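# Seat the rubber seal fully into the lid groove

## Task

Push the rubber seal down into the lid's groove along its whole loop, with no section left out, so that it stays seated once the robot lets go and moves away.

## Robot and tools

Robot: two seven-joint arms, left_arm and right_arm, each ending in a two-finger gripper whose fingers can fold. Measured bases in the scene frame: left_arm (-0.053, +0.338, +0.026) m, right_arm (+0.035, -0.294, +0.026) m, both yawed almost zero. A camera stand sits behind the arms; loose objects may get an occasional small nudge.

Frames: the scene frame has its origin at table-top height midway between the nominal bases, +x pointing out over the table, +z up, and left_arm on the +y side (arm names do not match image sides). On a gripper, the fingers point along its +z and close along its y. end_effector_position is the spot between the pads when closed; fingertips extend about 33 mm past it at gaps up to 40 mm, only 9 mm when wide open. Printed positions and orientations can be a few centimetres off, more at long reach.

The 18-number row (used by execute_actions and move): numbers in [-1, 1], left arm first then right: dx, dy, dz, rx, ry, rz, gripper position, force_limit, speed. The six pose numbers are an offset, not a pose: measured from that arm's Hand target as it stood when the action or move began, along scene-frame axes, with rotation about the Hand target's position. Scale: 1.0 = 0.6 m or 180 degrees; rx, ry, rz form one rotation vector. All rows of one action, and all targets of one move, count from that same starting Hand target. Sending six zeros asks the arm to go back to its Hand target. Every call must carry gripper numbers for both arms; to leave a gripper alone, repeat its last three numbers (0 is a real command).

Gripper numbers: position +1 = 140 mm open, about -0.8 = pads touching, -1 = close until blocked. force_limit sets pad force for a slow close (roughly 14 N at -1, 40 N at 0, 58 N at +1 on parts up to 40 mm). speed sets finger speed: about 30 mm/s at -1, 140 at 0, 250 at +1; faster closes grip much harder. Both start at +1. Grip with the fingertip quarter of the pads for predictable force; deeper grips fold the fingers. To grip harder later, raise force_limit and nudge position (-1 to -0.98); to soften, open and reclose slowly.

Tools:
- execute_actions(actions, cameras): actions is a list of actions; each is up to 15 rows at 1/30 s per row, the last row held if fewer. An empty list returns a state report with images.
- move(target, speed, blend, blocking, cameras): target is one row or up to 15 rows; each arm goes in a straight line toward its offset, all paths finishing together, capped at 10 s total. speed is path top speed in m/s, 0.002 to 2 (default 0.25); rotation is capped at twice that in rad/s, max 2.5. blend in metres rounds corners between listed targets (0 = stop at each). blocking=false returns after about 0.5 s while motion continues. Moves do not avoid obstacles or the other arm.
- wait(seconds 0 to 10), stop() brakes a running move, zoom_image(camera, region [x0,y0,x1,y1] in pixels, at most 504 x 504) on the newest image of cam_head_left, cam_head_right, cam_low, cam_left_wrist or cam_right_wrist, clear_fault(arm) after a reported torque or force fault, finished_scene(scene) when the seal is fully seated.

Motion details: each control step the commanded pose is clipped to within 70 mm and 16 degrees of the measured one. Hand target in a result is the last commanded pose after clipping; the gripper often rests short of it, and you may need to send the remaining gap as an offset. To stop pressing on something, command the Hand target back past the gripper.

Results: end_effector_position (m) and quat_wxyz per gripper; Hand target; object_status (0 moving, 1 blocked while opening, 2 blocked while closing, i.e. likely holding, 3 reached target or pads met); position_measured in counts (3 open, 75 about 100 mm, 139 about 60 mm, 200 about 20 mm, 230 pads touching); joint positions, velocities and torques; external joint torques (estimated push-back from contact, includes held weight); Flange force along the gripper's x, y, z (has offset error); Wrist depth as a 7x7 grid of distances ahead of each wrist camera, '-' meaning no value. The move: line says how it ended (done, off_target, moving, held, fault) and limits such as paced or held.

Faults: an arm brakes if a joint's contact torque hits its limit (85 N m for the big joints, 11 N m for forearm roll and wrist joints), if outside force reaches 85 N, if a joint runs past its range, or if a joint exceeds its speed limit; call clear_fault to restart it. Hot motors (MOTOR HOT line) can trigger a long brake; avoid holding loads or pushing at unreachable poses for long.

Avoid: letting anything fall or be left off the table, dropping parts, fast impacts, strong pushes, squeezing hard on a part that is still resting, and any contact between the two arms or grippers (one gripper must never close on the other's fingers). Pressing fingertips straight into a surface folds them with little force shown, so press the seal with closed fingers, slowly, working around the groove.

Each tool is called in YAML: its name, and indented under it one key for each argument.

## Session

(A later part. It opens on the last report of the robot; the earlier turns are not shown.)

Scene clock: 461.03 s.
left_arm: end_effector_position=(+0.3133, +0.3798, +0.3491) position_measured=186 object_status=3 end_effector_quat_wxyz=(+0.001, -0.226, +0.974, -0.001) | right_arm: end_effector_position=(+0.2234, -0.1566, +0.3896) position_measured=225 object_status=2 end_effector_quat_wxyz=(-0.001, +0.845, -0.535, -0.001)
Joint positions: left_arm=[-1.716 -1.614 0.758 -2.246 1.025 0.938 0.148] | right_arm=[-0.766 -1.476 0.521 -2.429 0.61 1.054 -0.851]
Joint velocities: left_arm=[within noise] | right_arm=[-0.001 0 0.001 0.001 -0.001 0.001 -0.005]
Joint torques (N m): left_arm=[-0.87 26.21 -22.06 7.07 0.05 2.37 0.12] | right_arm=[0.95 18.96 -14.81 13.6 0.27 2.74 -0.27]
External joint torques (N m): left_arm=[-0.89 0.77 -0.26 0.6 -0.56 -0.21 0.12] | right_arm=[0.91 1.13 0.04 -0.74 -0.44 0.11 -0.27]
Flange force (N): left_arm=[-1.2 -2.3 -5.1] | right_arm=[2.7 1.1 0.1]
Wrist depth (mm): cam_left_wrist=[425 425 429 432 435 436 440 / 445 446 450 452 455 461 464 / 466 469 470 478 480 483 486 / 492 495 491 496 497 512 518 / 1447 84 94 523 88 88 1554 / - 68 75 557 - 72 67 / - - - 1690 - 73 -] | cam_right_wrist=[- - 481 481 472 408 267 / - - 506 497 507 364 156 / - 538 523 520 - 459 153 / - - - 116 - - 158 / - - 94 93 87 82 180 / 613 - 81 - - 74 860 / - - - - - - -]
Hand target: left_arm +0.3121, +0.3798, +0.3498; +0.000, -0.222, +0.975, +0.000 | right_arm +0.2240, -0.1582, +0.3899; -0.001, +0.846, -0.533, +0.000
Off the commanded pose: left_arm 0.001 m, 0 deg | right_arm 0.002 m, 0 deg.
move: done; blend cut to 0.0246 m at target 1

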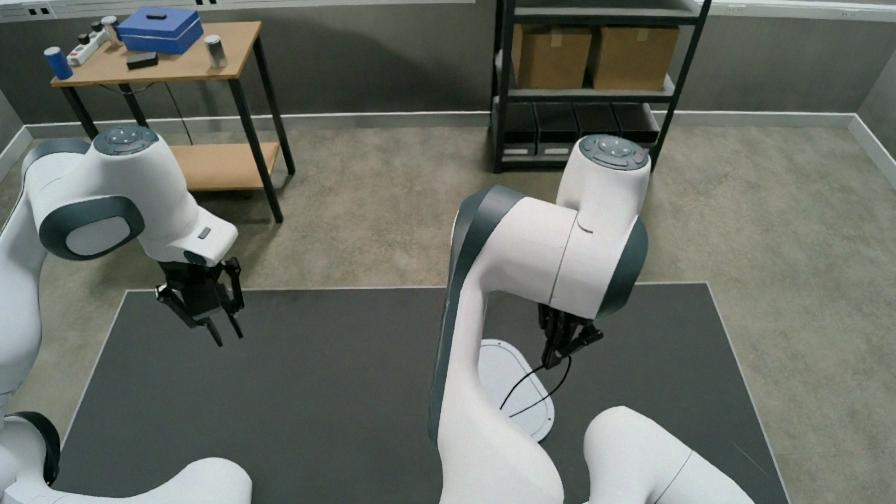

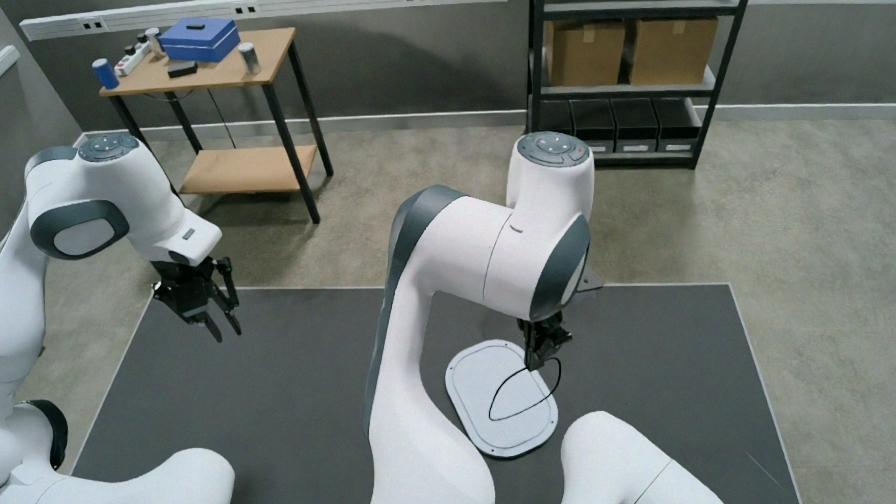

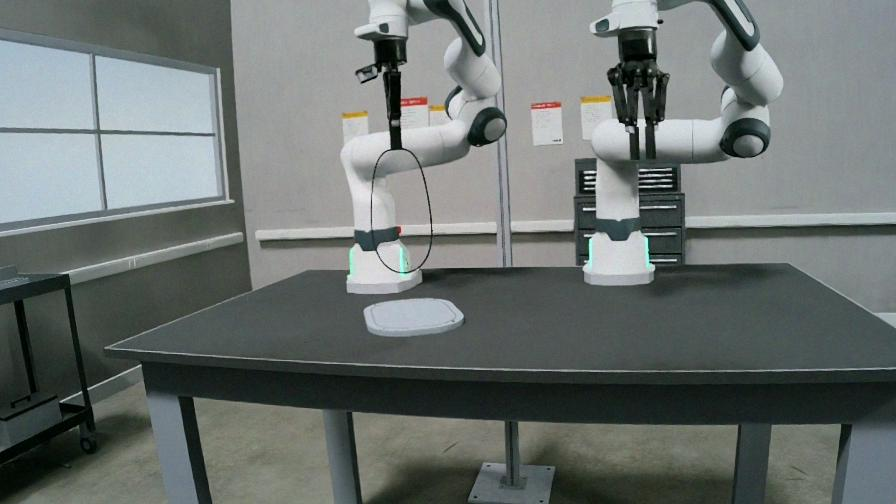

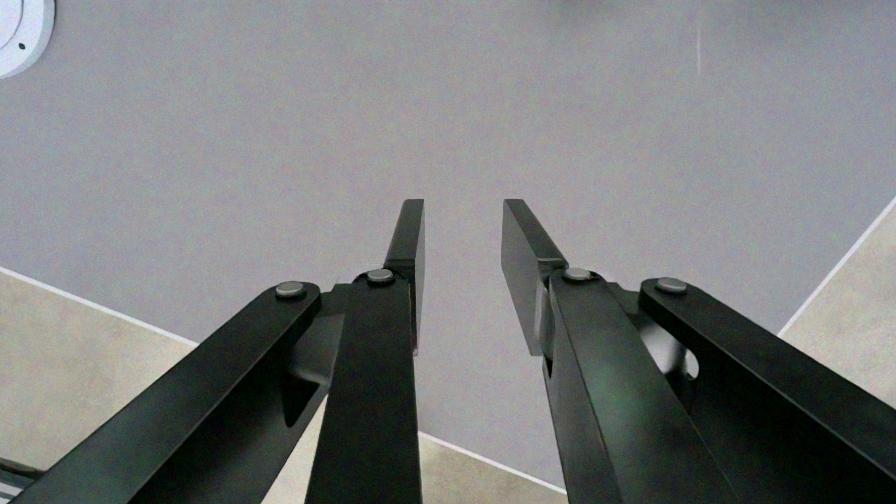

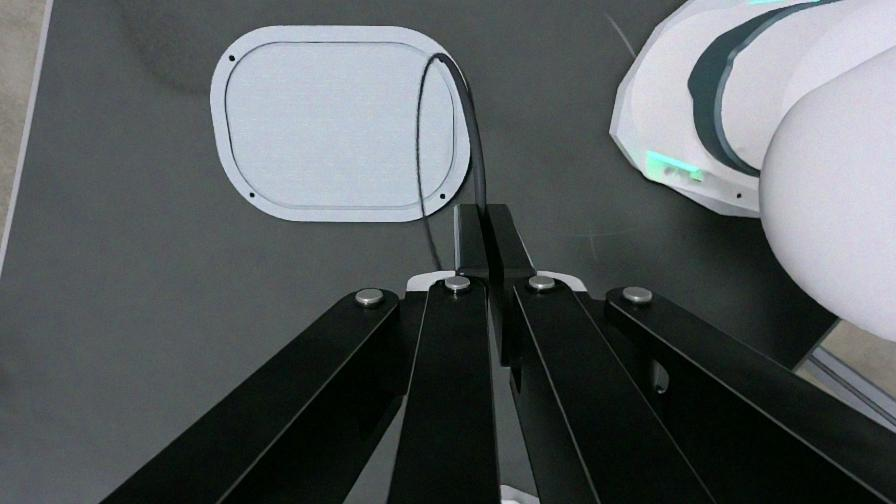

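move:
  target:
    - [0,0,0,0,0,0,-0.45,-1,0,0.03,0.0145,0,0,0,-0.5,-1,-1,-1]
    - [0,0,0,0,0,0,-0.45,-1,0,0.06,0.029,0,0,0,-0.99,-1,-1,-1]
  speed: [0.4,0.4]
  blend: [0.01,0]
  cameras: ["all"]

Scene clock: 484.70 s.
left_arm: end_effector_position=(+0.3133, +0.3798, +0.3491) position_measured=186 object_status=3 end_effector_quat_wxyz=(+0.001, -0.226, +0.974, -0.001) | right_arm: end_effector_position=(+0.2586, -0.1406, +0.3901) position_measured=225 object_status=2 end_effector_quat_wxyz=(-0.003, +0.519, +0.855, -0.001)
Joint positions: left_arm=[-1.716 -1.614 0.758 -2.246 1.025 0.938 0.148] | right_arm=[-1.465 -1.78 0.452 -2.274 0.801 0.63 1.763]
Joint velocities: left_arm=[within noise] | right_arm=[-0.001 0 -0.001 0 0 0.001 0.007]
Joint torques (N m): left_arm=[-0.84 26.27 -22.07 7.09 0.03 2.38 0.13] | right_arm=[0.91 28.89 -13.04 4.65 0.93 2.56 0.06]
External joint torques (N m): left_arm=[-0.8 0.82 -0.29 0.67 -0.57 -0.2 0.13] | right_arm=[0.96 0.52 0.89 -0.53 0.45 0.14 0.06]
Flange force (N): left_arm=[-1.3 -2.2 -5.4] | right_arm=[-0.9 0.2 1.7]
Wrist depth (mm): cam_left_wrist=[424 427 428 431 433 439 439 / 445 446 450 454 458 460 461 / 465 470 472 476 480 482 484 / 489 495 494 496 500 511 520 / 1481 83 94 525 88 88 1535 / - 68 75 556 - 72 67 / - - - 1701 - 73 -] | cam_right_wrist=[416 485 478 - 492 - - / 352 437 - 494 493 - - / 287 379 - 505 515 521 1440 / 209 375 - 117 534 558 1515 / 188 - 94 93 87 87 1608 / 184 - 81 - - 74 1691 / - - - - - - -]
Hand target: left_arm +0.3121, +0.3798, +0.3498; +0.000, -0.222, +0.975, +0.000 | right_arm +0.2600, -0.1408, +0.3899; +0.000, +0.520, +0.854, -0.001
Off the commanded pose: left_arm 0.001 m, 0 deg | right_arm 0.001 m, 0 deg.
joint sent to its limit (right arm) — joint 2 (shoulder), lower limit. The joint targets still meet the commanded pose.
move: done; limits=paced

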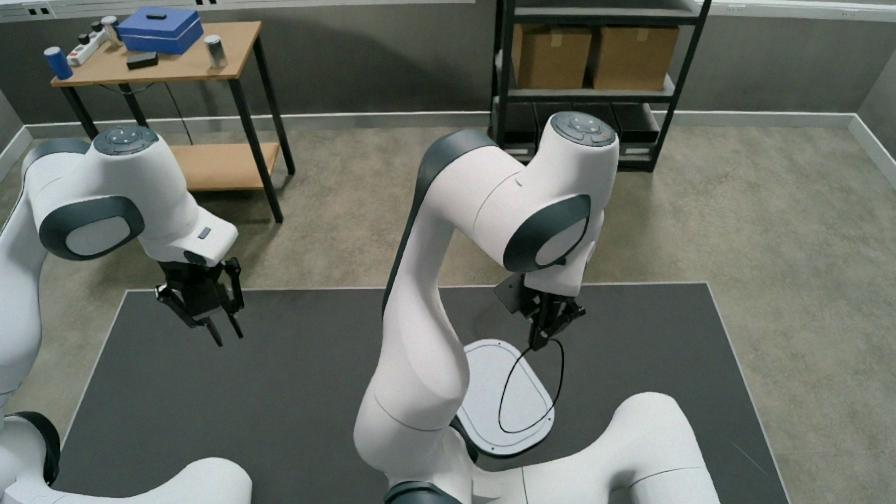

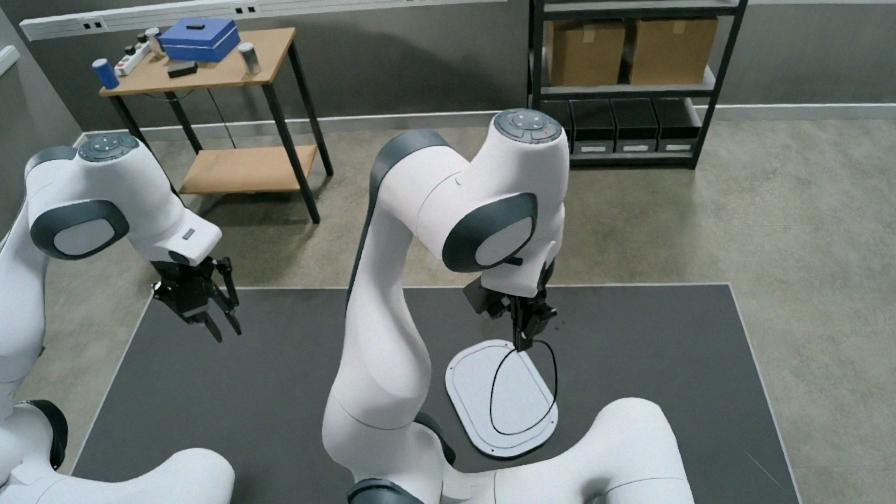

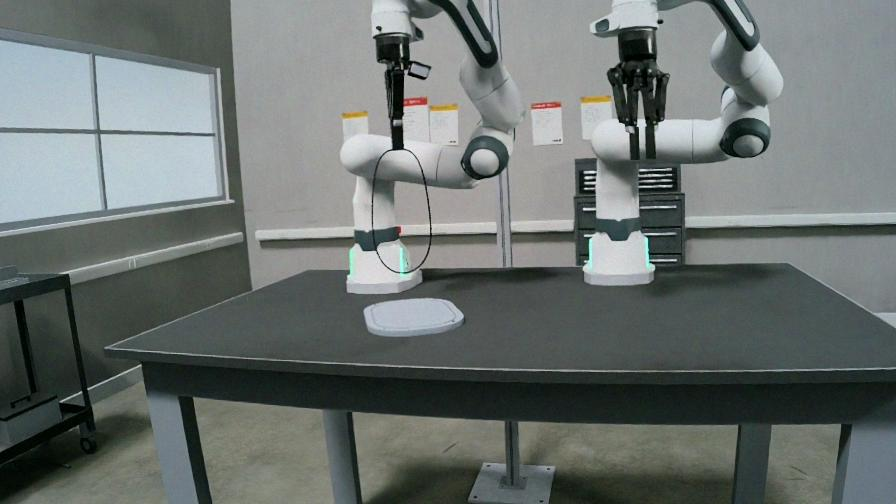

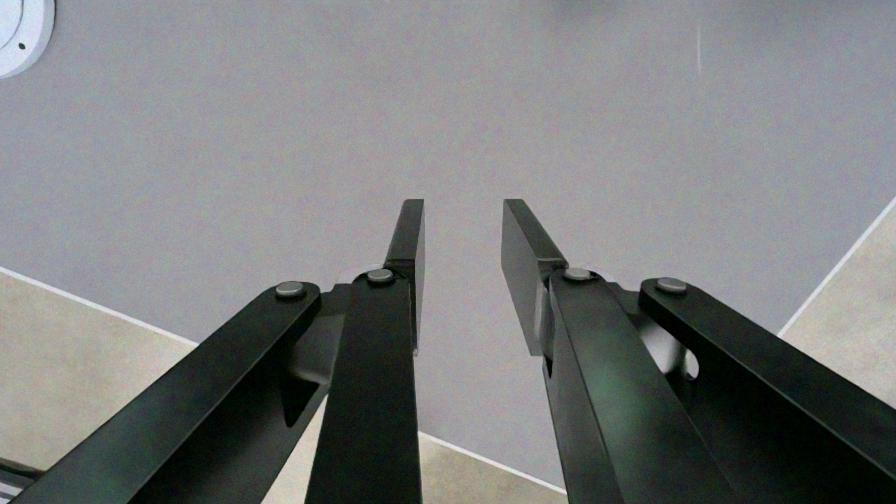

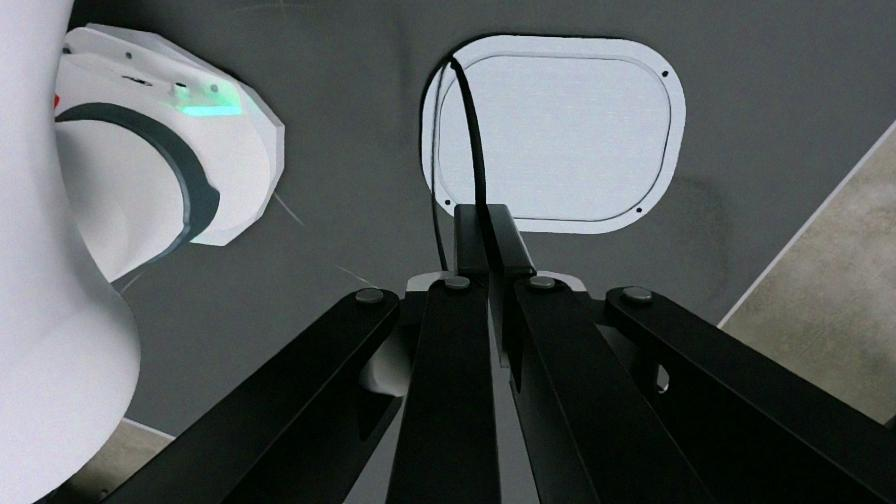

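move:
  target:
    - [0,0,0,0,0,0,-0.45,-1,0,-0.0178,-0.0078,-0.0915,0,0,0,-1,-1,-1]
  speed: [0.1]
  cameras: ["cam_head_left","cam_head_right","cam_low","cam_right_wrist"]

Scene clock: 502.00 s.
left_arm: end_effector_position=(+0.3133, +0.3798, +0.3491) position_measured=186 object_status=3 end_effector_quat_wxyz=(+0.001, -0.226, +0.974, -0.001) | right_arm: end_effector_position=(+0.2478, -0.1455, +0.3351) position_measured=225 object_status=2 end_effector_quat_wxyz=(-0.003, +0.519, +0.855, -0.001)
Joint positions: left_arm=[-1.716 -1.614 0.758 -2.246 1.025 0.938 0.148] | right_arm=[-1.123 -1.78 0.603 -2.485 0.821 0.85 1.984]
Joint velocities: left_arm=[within noise] | right_arm=[0 -0.001 -0.001 0.001 0.002 0 0.006]
Joint torques (N m): left_arm=[-0.82 26.21 -22.07 7.07 0.05 2.36 0.11] | right_arm=[0.91 23.74 -15.11 7.72 1.06 2.57 0.12]
External joint torques (N m): left_arm=[-0.84 0.77 -0.3 0.58 -0.56 -0.21 0.11] | right_arm=[0.86 0.35 0.94 -0.62 0.42 0.15 0.12]
Flange force (N): left_arm=[-1.0 -2.2 -5.1] | right_arm=[-0.1 0.8 3.5]
Wrist depth (mm): cam_left_wrist=[425 425 429 429 435 439 440 / 448 445 450 450 456 457 463 / 466 471 471 473 480 482 485 / 493 493 492 492 494 510 520 / 1447 84 94 525 88 88 1508 / - 68 75 553 - 72 67 / - - - 1713 - 73 -] | cam_right_wrist=[401 - - - 424 434 - / 341 412 454 442 441 444 466 / 268 367 454 462 459 455 - / 259 338 - 117 481 - 1417 / 258 - 93 93 87 85 1579 / - - 81 - - 74 1659 / - - - - - - -]
Hand target: left_arm +0.3121, +0.3798, +0.3498; +0.000, -0.222, +0.975, +0.000 | right_arm +0.2493, -0.1455, +0.3350; +0.000, +0.520, +0.854, -0.001
Off the commanded pose: left_arm 0.001 m, 0 deg | right_arm 0.001 m, 0 deg.
joint sent to its limit (right arm) — joint 2 (shoulder), lower limit. The joint targets still meet the commanded pose.
move: done
Images, in order (width x height): cam_head_left 896x504, cam_head_right 896x504, cam_low 896x504, cam_right_wrist 896x504.

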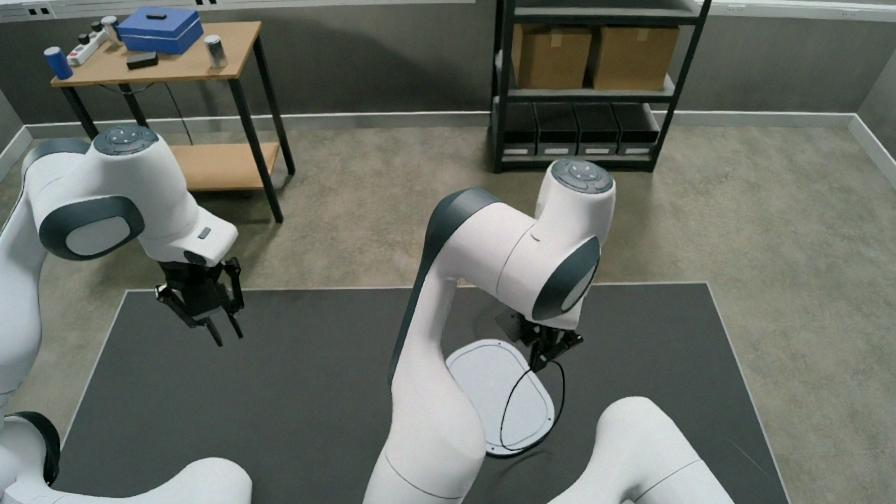

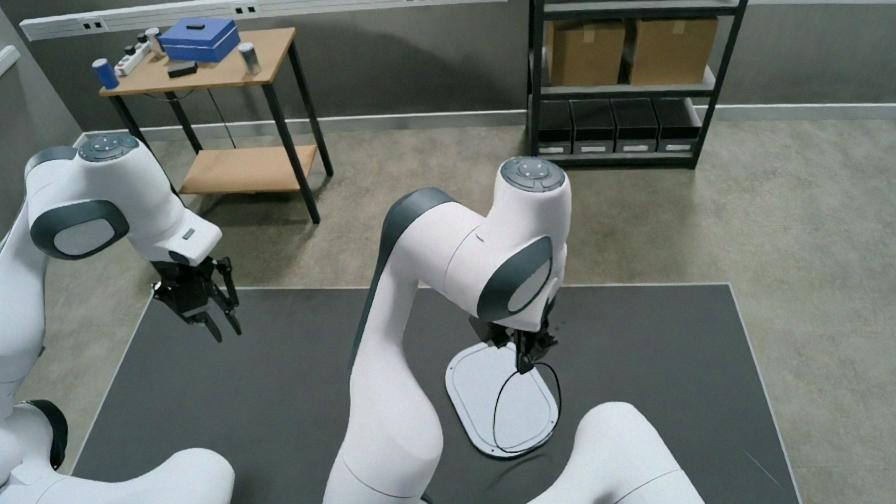

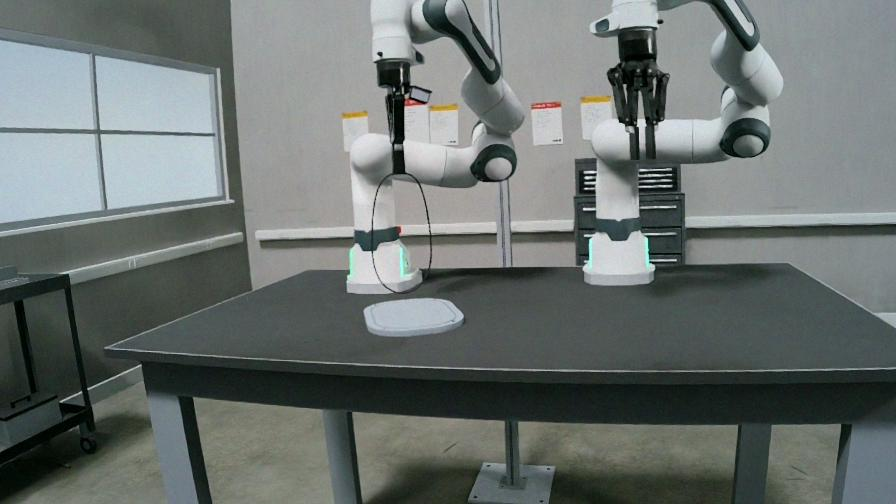

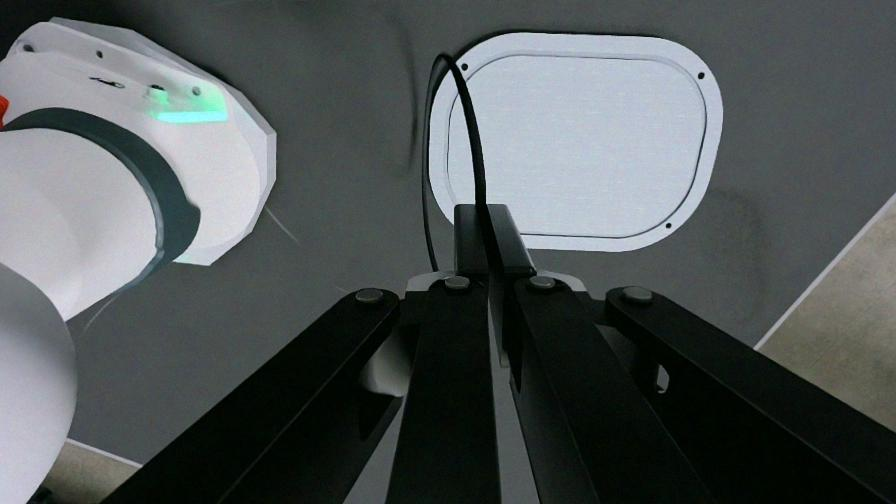

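move:
  target:
    - [0,0,0,0,0,0,-0.45,-1,0,0.013,0.0052,-0.015,0,0,0,-1,-1,-1]
    - [0,0,0,0,0,0,-0.45,-1,0,0.0692,0.0323,-0.0358,0,0,0,-1,-1,-1]
    - [0,0,0,0,0,0,-0.45,-1,0,0.1668,0.0795,-0.0897,0,0,0,-1,-1,-1]
    - [0,0,0,0,0,0,-0.45,-1,0,0.2448,0.1172,-0.1708,0,0,0,-1,-1,-1]
  speed: [0.06,0.1,0.1,0.1]
  blend: [0,0.02,0.02,0]
  cameras: ["cam_head_left","cam_head_right","cam_low","cam_right_wrist"]

Scene clock: 517.57 s.
left_arm: end_effector_position=(+0.3133, +0.3798, +0.3491) position_measured=186 object_status=3 end_effector_quat_wxyz=(+0.001, -0.226, +0.974, -0.001) | right_arm: end_effector_position=(+0.3942, -0.0756, +0.2324) position_measured=225 object_status=2 end_effector_quat_wxyz=(-0.002, +0.518, +0.855, -0.002)
Joint positions: left_arm=[-1.716 -1.614 0.758 -2.246 1.025 0.938 0.148] | right_arm=[-1.206 -1.781 1.013 -2.347 1.314 1.024 2.21]
Joint velocities: left_arm=[within noise] | right_arm=[0 0 0.001 0 0 0.002 0.009]
Joint torques (N m): left_arm=[-0.8 26.27 -22.11 7.1 0.05 2.38 0.12] | right_arm=[0.03 25.86 -24.07 2.29 1.22 2.55 0.08]
External joint torques (N m): left_arm=[-0.75 0.81 -0.36 0.66 -0.55 -0.2 0.12] | right_arm=[0.17 0.64 0.69 0.66 0.49 0.12 0.08]
Flange force (N): left_arm=[-1.1 -2.0 -5.4] | right_arm=[0.2 3.5 0.6]
Wrist depth (mm): cam_left_wrist=[425 425 429 431 433 437 439 / 444 445 450 450 452 456 459 / 465 470 470 480 478 484 487 / 493 495 490 490 497 511 519 / 1490 84 94 523 88 88 1517 / - 68 75 556 - 72 67 / - - - 1713 - 73 -] | cam_right_wrist=[- - 332 326 - - - / - 351 345 344 351 - - / - 381 362 358 369 372 1279 / - - 376 120 116 - 1331 / 419 - 94 93 87 87 1456 / - - 81 - - 74 1473 / - - - - - - -]
Hand target: left_arm +0.3121, +0.3798, +0.3498; +0.000, -0.222, +0.975, +0.000 | right_arm +0.3962, -0.0752, +0.2325; +0.000, +0.520, +0.854, -0.001
Off the commanded pose: left_arm 0.001 m, 0 deg | right_arm 0.002 m, 0 deg.
joint sent to its limit (right arm) — joint 2 (shoulder), lower limit. The joint targets still meet the commanded pose.
move: done; blend cut to 0.0197 m at target 2
Images, in order (width x height): cam_head_left 896x504, cam_head_right 896x504, cam_low 896x504, cam_right_wrist 896x504.

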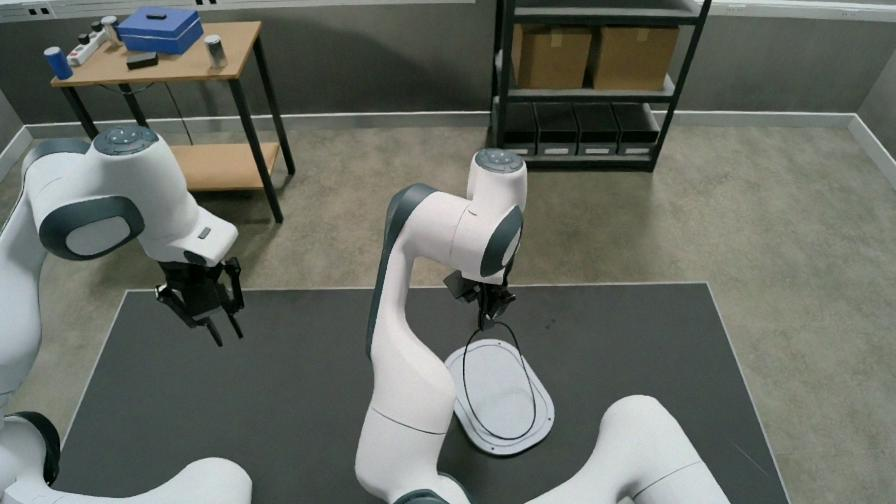

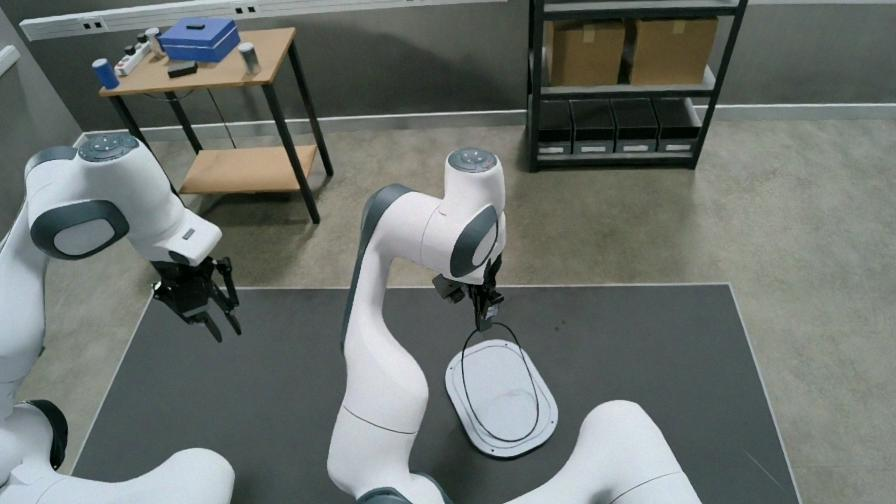

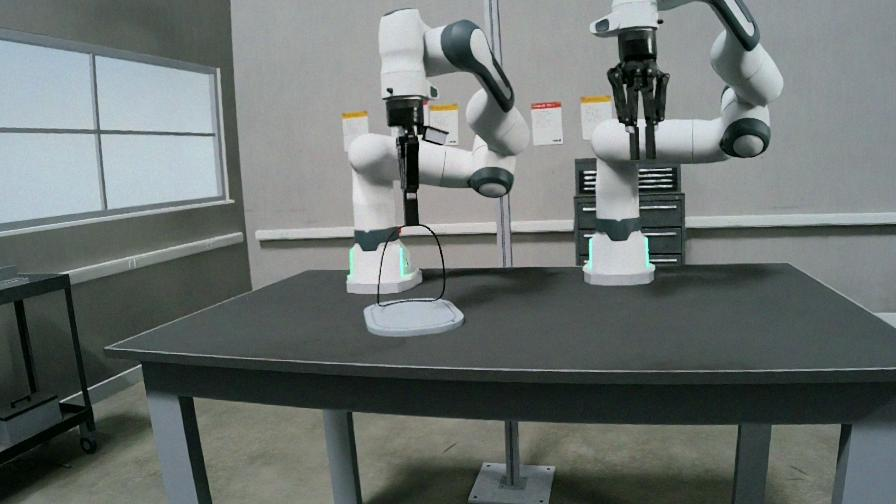

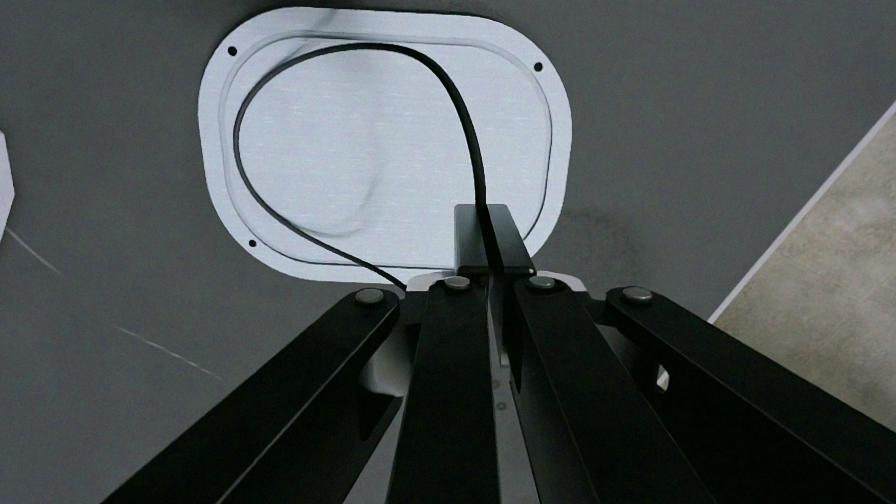

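move:
  target:
    - [0,0,0,0,0,0,-0.45,-1,0,0.0247,0.012,-0.1233,0,0,0,-1,-1,-1]
    - [0,0,0,0,0,0,-0.45,-1,0,0.0622,0.03,-0.2233,0,0,0,-1,-1,-1]
    - [0,0,0,0,0,0,-0.45,-1,0,0.0787,0.038,-0.29,0,0,0,-1,-1,-1]
  speed: [0.08,0.08,0.06]
  blend: [0.02,0.02,0]
  cameras: ["cam_head_left","cam_head_right","cam_low","cam_right_wrist"]

Scene clock: 530.43 s.
left_arm: end_effector_position=(+0.3133, +0.3798, +0.3491) position_measured=186 object_status=3 end_effector_quat_wxyz=(+0.001, -0.226, +0.974, -0.001) | right_arm: end_effector_position=(+0.4416, -0.0532, +0.0585) position_measured=225 object_status=2 end_effector_quat_wxyz=(-0.002, +0.519, +0.855, -0.002)
Joint positions: left_arm=[-1.716 -1.614 0.758 -2.246 1.025 0.938 0.148] | right_arm=[-1.108 -1.781 1.472 -2.36 1.647 1.348 2.326]
Joint velocities: left_arm=[within noise] | right_arm=[0.001 0 0 0 0.002 0.004 0.005]
Joint torques (N m): left_arm=[-0.89 26.23 -22.1 7.06 0.05 2.37 0.11] | right_arm=[0.52 23.05 -27.92 -2.52 1.34 2.54 0.15]
External joint torques (N m): left_arm=[-0.9 0.74 -0.33 0.64 -0.56 -0.2 0.11] | right_arm=[0.45 0.52 0.67 0.76 0.48 0.12 0.15]
Flange force (N): left_arm=[-1.1 -2.2 -5.2] | right_arm=[1.3 1.5 2.5]
Wrist depth (mm): cam_left_wrist=[422 426 427 431 436 438 442 / 443 446 449 451 455 459 463 / 465 466 472 476 478 482 487 / 492 493 494 490 497 509 520 / 1464 84 94 525 88 88 1545 / - 68 75 556 - 72 67 / - - - 1690 - 73 -] | cam_right_wrist=[170 169 169 170 179 179 179 / 178 178 177 176 188 188 - / 187 187 186 185 196 - - / 196 196 195 145 204 - 206 / 207 207 94 93 87 82 - / 216 - 81 - - 74 - / - - - - - - -]
Hand target: left_arm +0.3121, +0.3798, +0.3498; +0.000, -0.222, +0.975, +0.000 | right_arm +0.4434, -0.0524, +0.0585; +0.000, +0.520, +0.854, -0.001
Off the commanded pose: left_arm 0.001 m, 0 deg | right_arm 0.002 m, 0 deg.
joint sent to its limit (right arm) — joint 2 (shoulder), lower limit. The joint targets still meet the commanded pose.
move: done
Images, in order (width x height): cam_head_left 896x504, cam_head_right 896x504, cam_low 896x504, cam_right_wrist 896x504.

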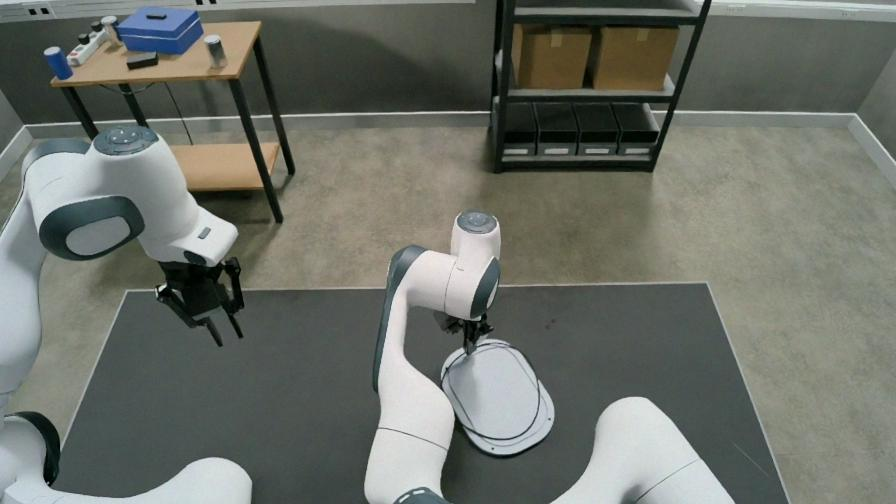

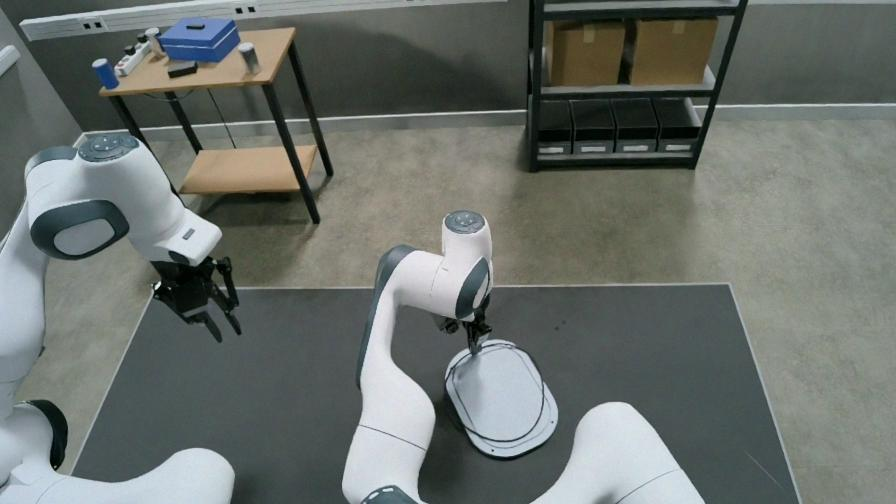

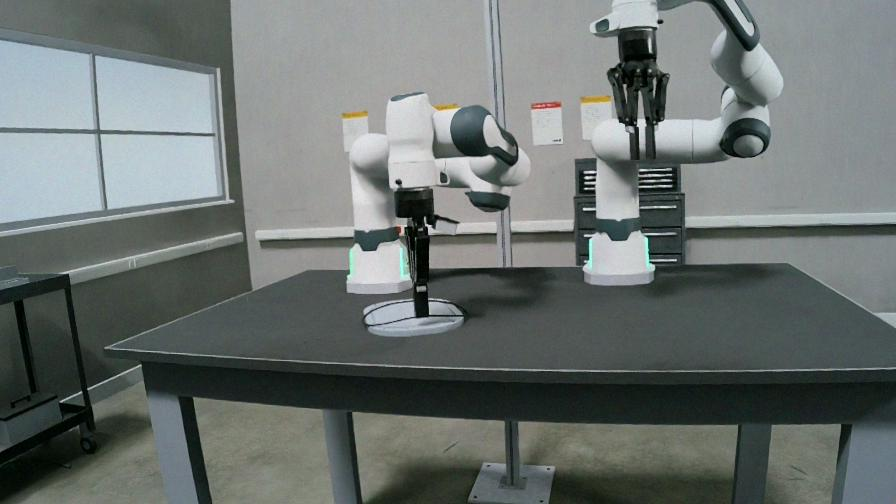

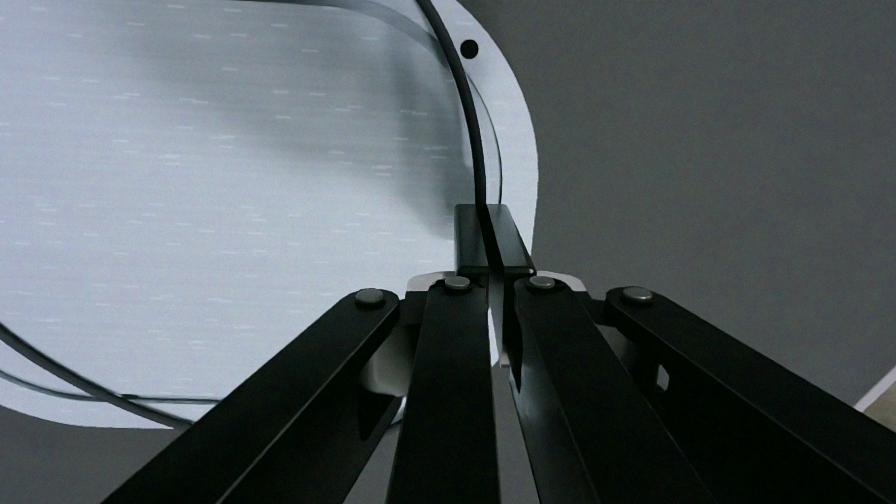

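zoom_image:
  camera: "cam_right_wrist"
  region: [400, 40, 560, 260]

Scaled by 2.291 from the camera's 896x504 image, which has a finer 1280x720 frame.

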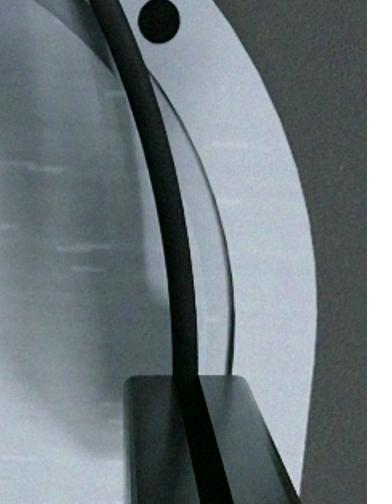

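move:
  target:
    - [0,0,0,0,0,0,-0.45,-1,0,0.0075,0.0036,-0.0208,0,0,0,-1,-1,-1]
  speed: 0.05
  cameras: ["cam_right_wrist"]

zoom_image:
  camera: "cam_right_wrist"
  region: [400, 40, 560, 260]

Scene clock: 547.17 s.
left_arm: end_effector_position=(+0.3133, +0.3798, +0.3491) position_measured=186 object_status=3 end_effector_quat_wxyz=(+0.001, -0.226, +0.974, -0.001) | right_arm: end_effector_position=(+0.4458, -0.0506, +0.0461) position_measured=225 object_status=2 end_effector_quat_wxyz=(-0.002, +0.518, +0.855, -0.003)
Joint positions: left_arm=[-1.716 -1.614 0.758 -2.246 1.025 0.938 0.148] | right_arm=[-1.112 -1.781 1.501 -2.346 1.67 1.37 2.333]
Joint velocities: left_arm=[within noise] | right_arm=[-0.001 0 0.001 0.001 0.001 0.004 0.002]
Joint torques (N m): left_arm=[-0.83 26.22 -22.06 7.09 0.05 2.37 0.13] | right_arm=[-0.21 23.25 -28.17 -2.99 1.35 2.68 0.16]
External joint torques (N m): left_arm=[-0.79 0.7 -0.27 0.7 -0.55 -0.2 0.13] | right_arm=[-0.23 0.6 0.56 0.75 0.49 0.26 0.16]
Flange force (N): left_arm=[-1.3 -2.1 -5.1] | right_arm=[0.0 3.2 2.1]
Wrist depth (mm): cam_left_wrist=[423 427 427 431 437 438 439 / 446 445 450 451 456 458 463 / 466 467 474 473 479 485 488 / 488 494 493 491 501 507 516 / 1472 84 94 526 88 88 1526 / - 68 75 557 - 72 67 / - - - 1690 - 73 -] | cam_right_wrist=[159 158 157 159 168 168 168 / 166 165 165 165 175 175 175 / 174 173 173 173 - - 185 / 183 182 182 145 192 194 - / 193 193 94 93 87 85 204 / 204 - 81 - - 74 - / - - - - - - -]
Hand target: left_arm +0.3121, +0.3798, +0.3498; +0.000, -0.222, +0.975, +0.000 | right_arm +0.4479, -0.0502, +0.0460; +0.000, +0.520, +0.854, -0.001
Off the commanded pose: left_arm 0.001 m, 0 deg | right_arm 0.002 m, 0 deg.
joint sent to its limit (right arm) — joint 2 (shoulder), lower limit. The joint targets still meet the commanded pose.
move: done
Images, in order (width x height): cam_right_wrist 896x504.

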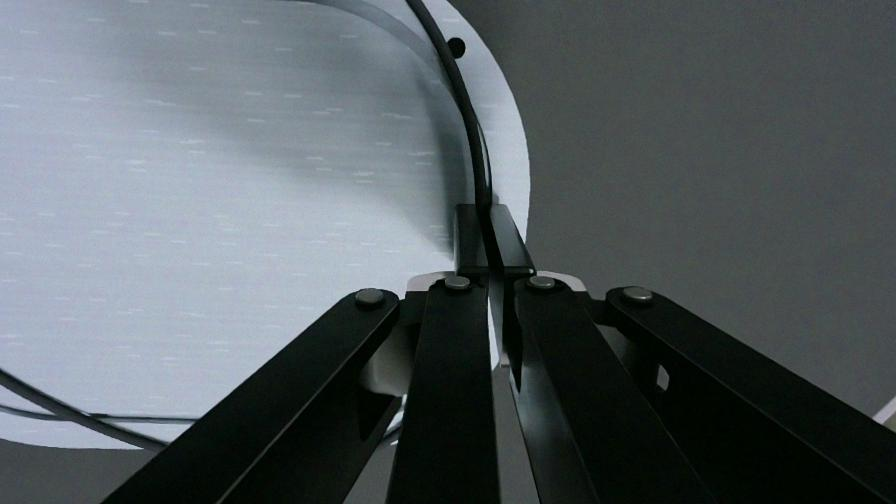

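Scaled by 2.291 from the camera's 896x504 image, which has a finer 1280x720 frame.

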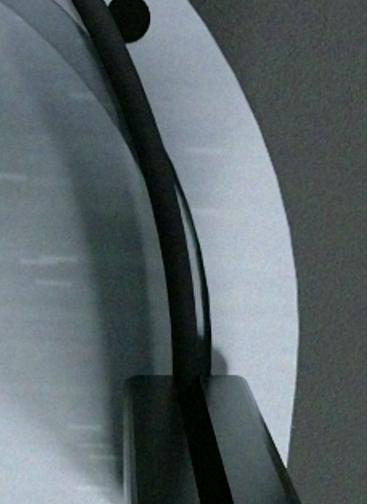

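execute_actions:
  actions:
    - [[0,0,0,0,0,0,-0.45,-1,0,0,0,-0.0033,0,0,0,-1,-1,-1]]
    - [[0,0,0,0,0,0,-0.45,-1,0,0,0,-0.0025,0,0,0,-1,-1,-1]]
    - [[0,0,0,0,0,0,-0.45,-1,0,0,0,-0.0017,0,0,0,-1,-1,-1]]
  cameras: ["cam_right_wrist"]

zoom_image:
  camera: "cam_right_wrist"
  region: [400, 40, 560, 260]

Scene clock: 557.17 s.
left_arm: end_effector_position=(+0.3133, +0.3798, +0.3491) position_measured=186 object_status=3 end_effector_quat_wxyz=(+0.001, -0.226, +0.974, -0.001) | right_arm: end_effector_position=(+0.4469, -0.0510, +0.0420) position_measured=225 object_status=2 end_effector_quat_wxyz=(-0.001, +0.519, +0.855, -0.002)
Joint positions: left_arm=[-1.716 -1.614 0.758 -2.246 1.025 0.938 0.148] | right_arm=[-1.112 -1.781 1.511 -2.346 1.678 1.379 2.335]
Joint torques (N m): left_arm=[-0.84 26.27 -22.08 7.08 0.05 2.37 0.09] | right_arm=[0.87 23.14 -27.67 -3.24 1.31 2.44 0.09]
External joint torques (N m): left_arm=[-0.84 0.73 -0.29 0.64 -0.56 -0.21 0.09] | right_arm=[0.78 0.56 1.07 0.54 0.44 0.02 0.09]
External joint torques at the end of the 1st action: left_arm=[-0.79 0.86 -0.39 0.62 -0.57 -0.19 0.14] | right_arm=[0.36 0.53 0.7 0.68 0.47 0.17 0.16]
External joint torques at the end of the 2nd action: left_arm=[-0.84 0.71 -0.28 0.67 -0.55 -0.19 0.12] | right_arm=[0.75 0.62 0.71 0.59 0.48 0.14 0.08]
Flange force (N): left_arm=[-1.1 -2.2 -5.1] | right_arm=[1.8 -0.5 3.5]
Flange force at the end of the 1st action (N): left_arm=[-1.0 -2.1 -5.5] | right_arm=[1.2 1.3 2.6]
Flange force at the end of the 2nd action (N): left_arm=[-1.2 -2.1 -5.1] | right_arm=[1.7 -0.1 2.8]
Wrist depth (mm): cam_left_wrist=[424 427 429 434 435 436 442 / 442 448 446 451 456 459 459 / 466 473 476 474 480 480 485 / 488 495 490 490 498 509 521 / 1481 84 94 525 88 88 1545 / - 68 75 558 - 72 67 / - - - 1713 - 73 -] | cam_right_wrist=[154 154 154 154 165 163 165 / 161 161 161 160 169 171 174 / 169 169 169 169 - - 179 / 178 178 178 145 - - - / 188 188 94 93 87 87 199 / 198 - 81 - - 74 - / - - - - - - -]
Hand target: left_arm +0.3121, +0.3798, +0.3498; +0.000, -0.222, +0.975, +0.000 | right_arm +0.4479, -0.0502, +0.0415; +0.000, +0.520, +0.854, -0.001
Off the commanded pose: left_arm 0.001 m, 0 deg | right_arm 0.001 m, 0 deg.
joint sent to its limit (right arm) — joint 2 (shoulder), lower limit. The joint targets still meet the commanded pose.
Images, in order (width x height): cam_right_wrist 896x504.

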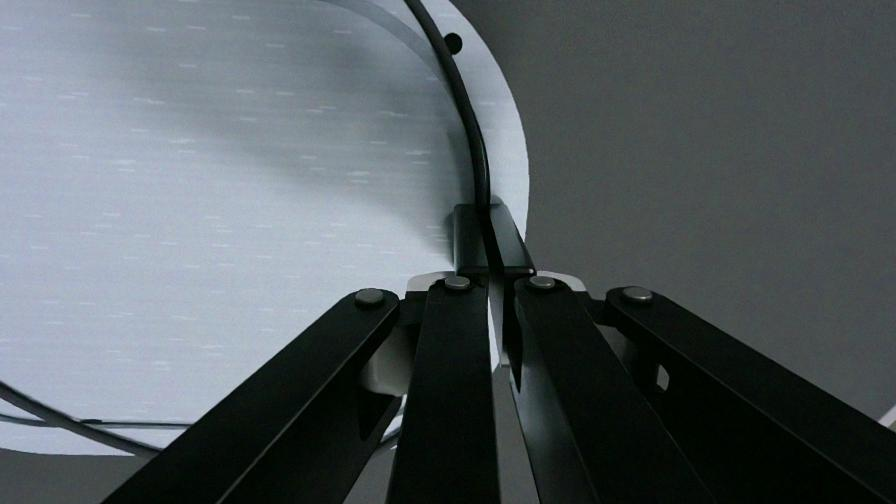

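Scaled by 2.291 from the camera's 896x504 image, which has a finer 1280x720 frame.

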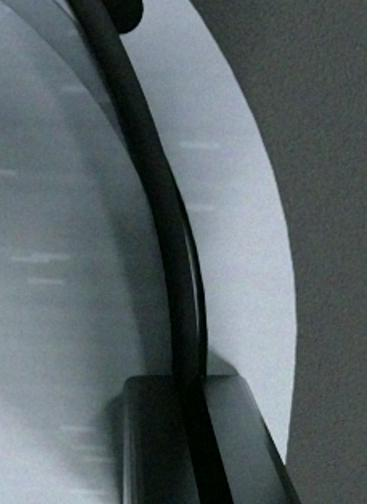

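execute_actions:
  actions:
    - [[0,0,0,0,0,0,-0.45,-1,0,0.001,0.0005,-0.0017,0,0,0,-1,-1,-1]]
    - [[0,0,0,0,0,0,-0.45,-1,0,0,0,0,0,0,0,-1,-1,-1]]
    - [[0,0,0,0,0,0,-0.45,-1,0,0,0,0,0,0,0,-0.6,-1,-1]]
    - [[0,0,0,0,0,0,-0.45,-1,0,0,0,0,0,0,0,-0.6,-1,-1]]
  cameras: ["cam_right_wrist"]

zoom_image:
  camera: "cam_right_wrist"
  region: [380, 0, 580, 260]

Scene clock: 577.67 s.
left_arm: end_effector_position=(+0.3133, +0.3798, +0.3491) position_measured=186 object_status=3 end_effector_quat_wxyz=(+0.001, -0.226, +0.974, -0.001) | right_arm: end_effector_position=(+0.4482, -0.0500, +0.0416) position_measured=205 object_status=3 end_effector_quat_wxyz=(+0.000, +0.519, +0.855, -0.001)
Joint positions: left_arm=[-1.716 -1.614 0.758 -2.246 1.025 0.938 0.148] | right_arm=[-1.112 -1.781 1.513 -2.344 1.681 1.383 2.335]
Joint torques (N m): left_arm=[-0.83 26.25 -22.04 7.1 0.04 2.37 0.11] | right_arm=[0.29 23.24 -27.04 -3.25 1.04 2.19 0.06]
External joint torques (N m): left_arm=[-0.79 0.85 -0.38 0.64 -0.56 -0.2 0.11] | right_arm=[0.16 0.58 1.84 0.55 0.16 -0.25 0.06]
External joint torques at the end of the 1st action: left_arm=[-0.94 0.9 -0.37 0.55 -0.56 -0.18 0.08] | right_arm=[0.17 0.58 1.79 1.17 0.67 0.13 0.09]
External joint torques at the end of the 2nd action: left_arm=[-0.71 0.73 -0.36 0.66 -0.57 -0.19 0.11] | right_arm=[0.28 0.5 1.87 1.23 0.68 0.11 0.11]
External joint torques at the end of the 3rd action: left_arm=[-0.93 0.83 -0.32 0.57 -0.57 -0.2 0.12] | right_arm=[0.26 0.66 1.86 0.64 0.17 -0.19 0.11]
Flange force (N): left_arm=[-1.1 -2.1 -5.5] | right_arm=[0.5 0.7 4.0]
Flange force at the end of the 1st action (N): left_arm=[-1.0 -2.5 -5.5] | right_arm=[0.7 2.9 5.3]
Flange force at the end of the 2nd action (N): left_arm=[-1.0 -1.9 -5.2] | right_arm=[1.0 2.8 5.6]
Flange force at the end of the 3rd action (N): left_arm=[-1.1 -2.4 -5.3] | right_arm=[0.8 0.8 4.1]
Wrist depth (mm): cam_left_wrist=[426 427 426 432 433 438 439 / 445 446 452 453 457 457 464 / 465 470 472 476 480 483 486 / 492 494 491 493 494 507 519 / 1490 84 94 525 88 88 1584 / - 68 75 555 - 72 67 / - - - 1690 - 73 -] | cam_right_wrist=[153 153 153 156 165 163 166 / 161 161 160 160 - - 171 / 169 169 168 168 181 - 182 / 177 177 177 175 129 - 188 / 187 185 94 99 87 87 - / 196 - - 194 - 74 - / - - - - - - -]
Hand target: left_arm +0.3121, +0.3798, +0.3498; +0.000, -0.222, +0.975, +0.000 | right_arm +0.4485, -0.0499, +0.0405; +0.000, +0.520, +0.854, -0.001
Off the commanded pose: left_arm 0.001 m, 0 deg | right_arm 0.001 m, 0 deg.
Images, in order (width x height): cam_right_wrist 896x504.

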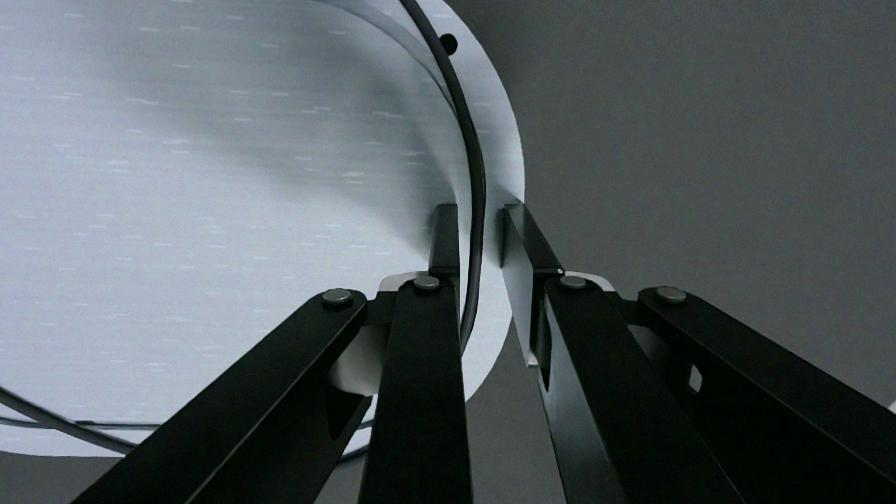

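Scaled by 1.938 from the camera's 896x504 image, which has a finer 1280x720 frame.

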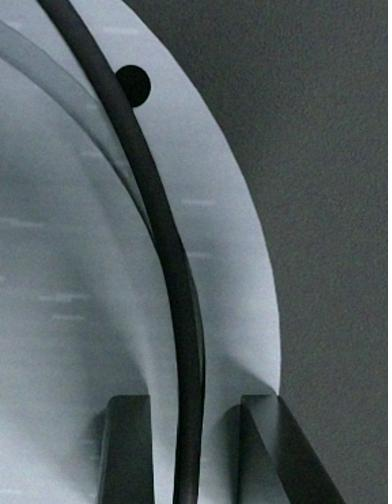

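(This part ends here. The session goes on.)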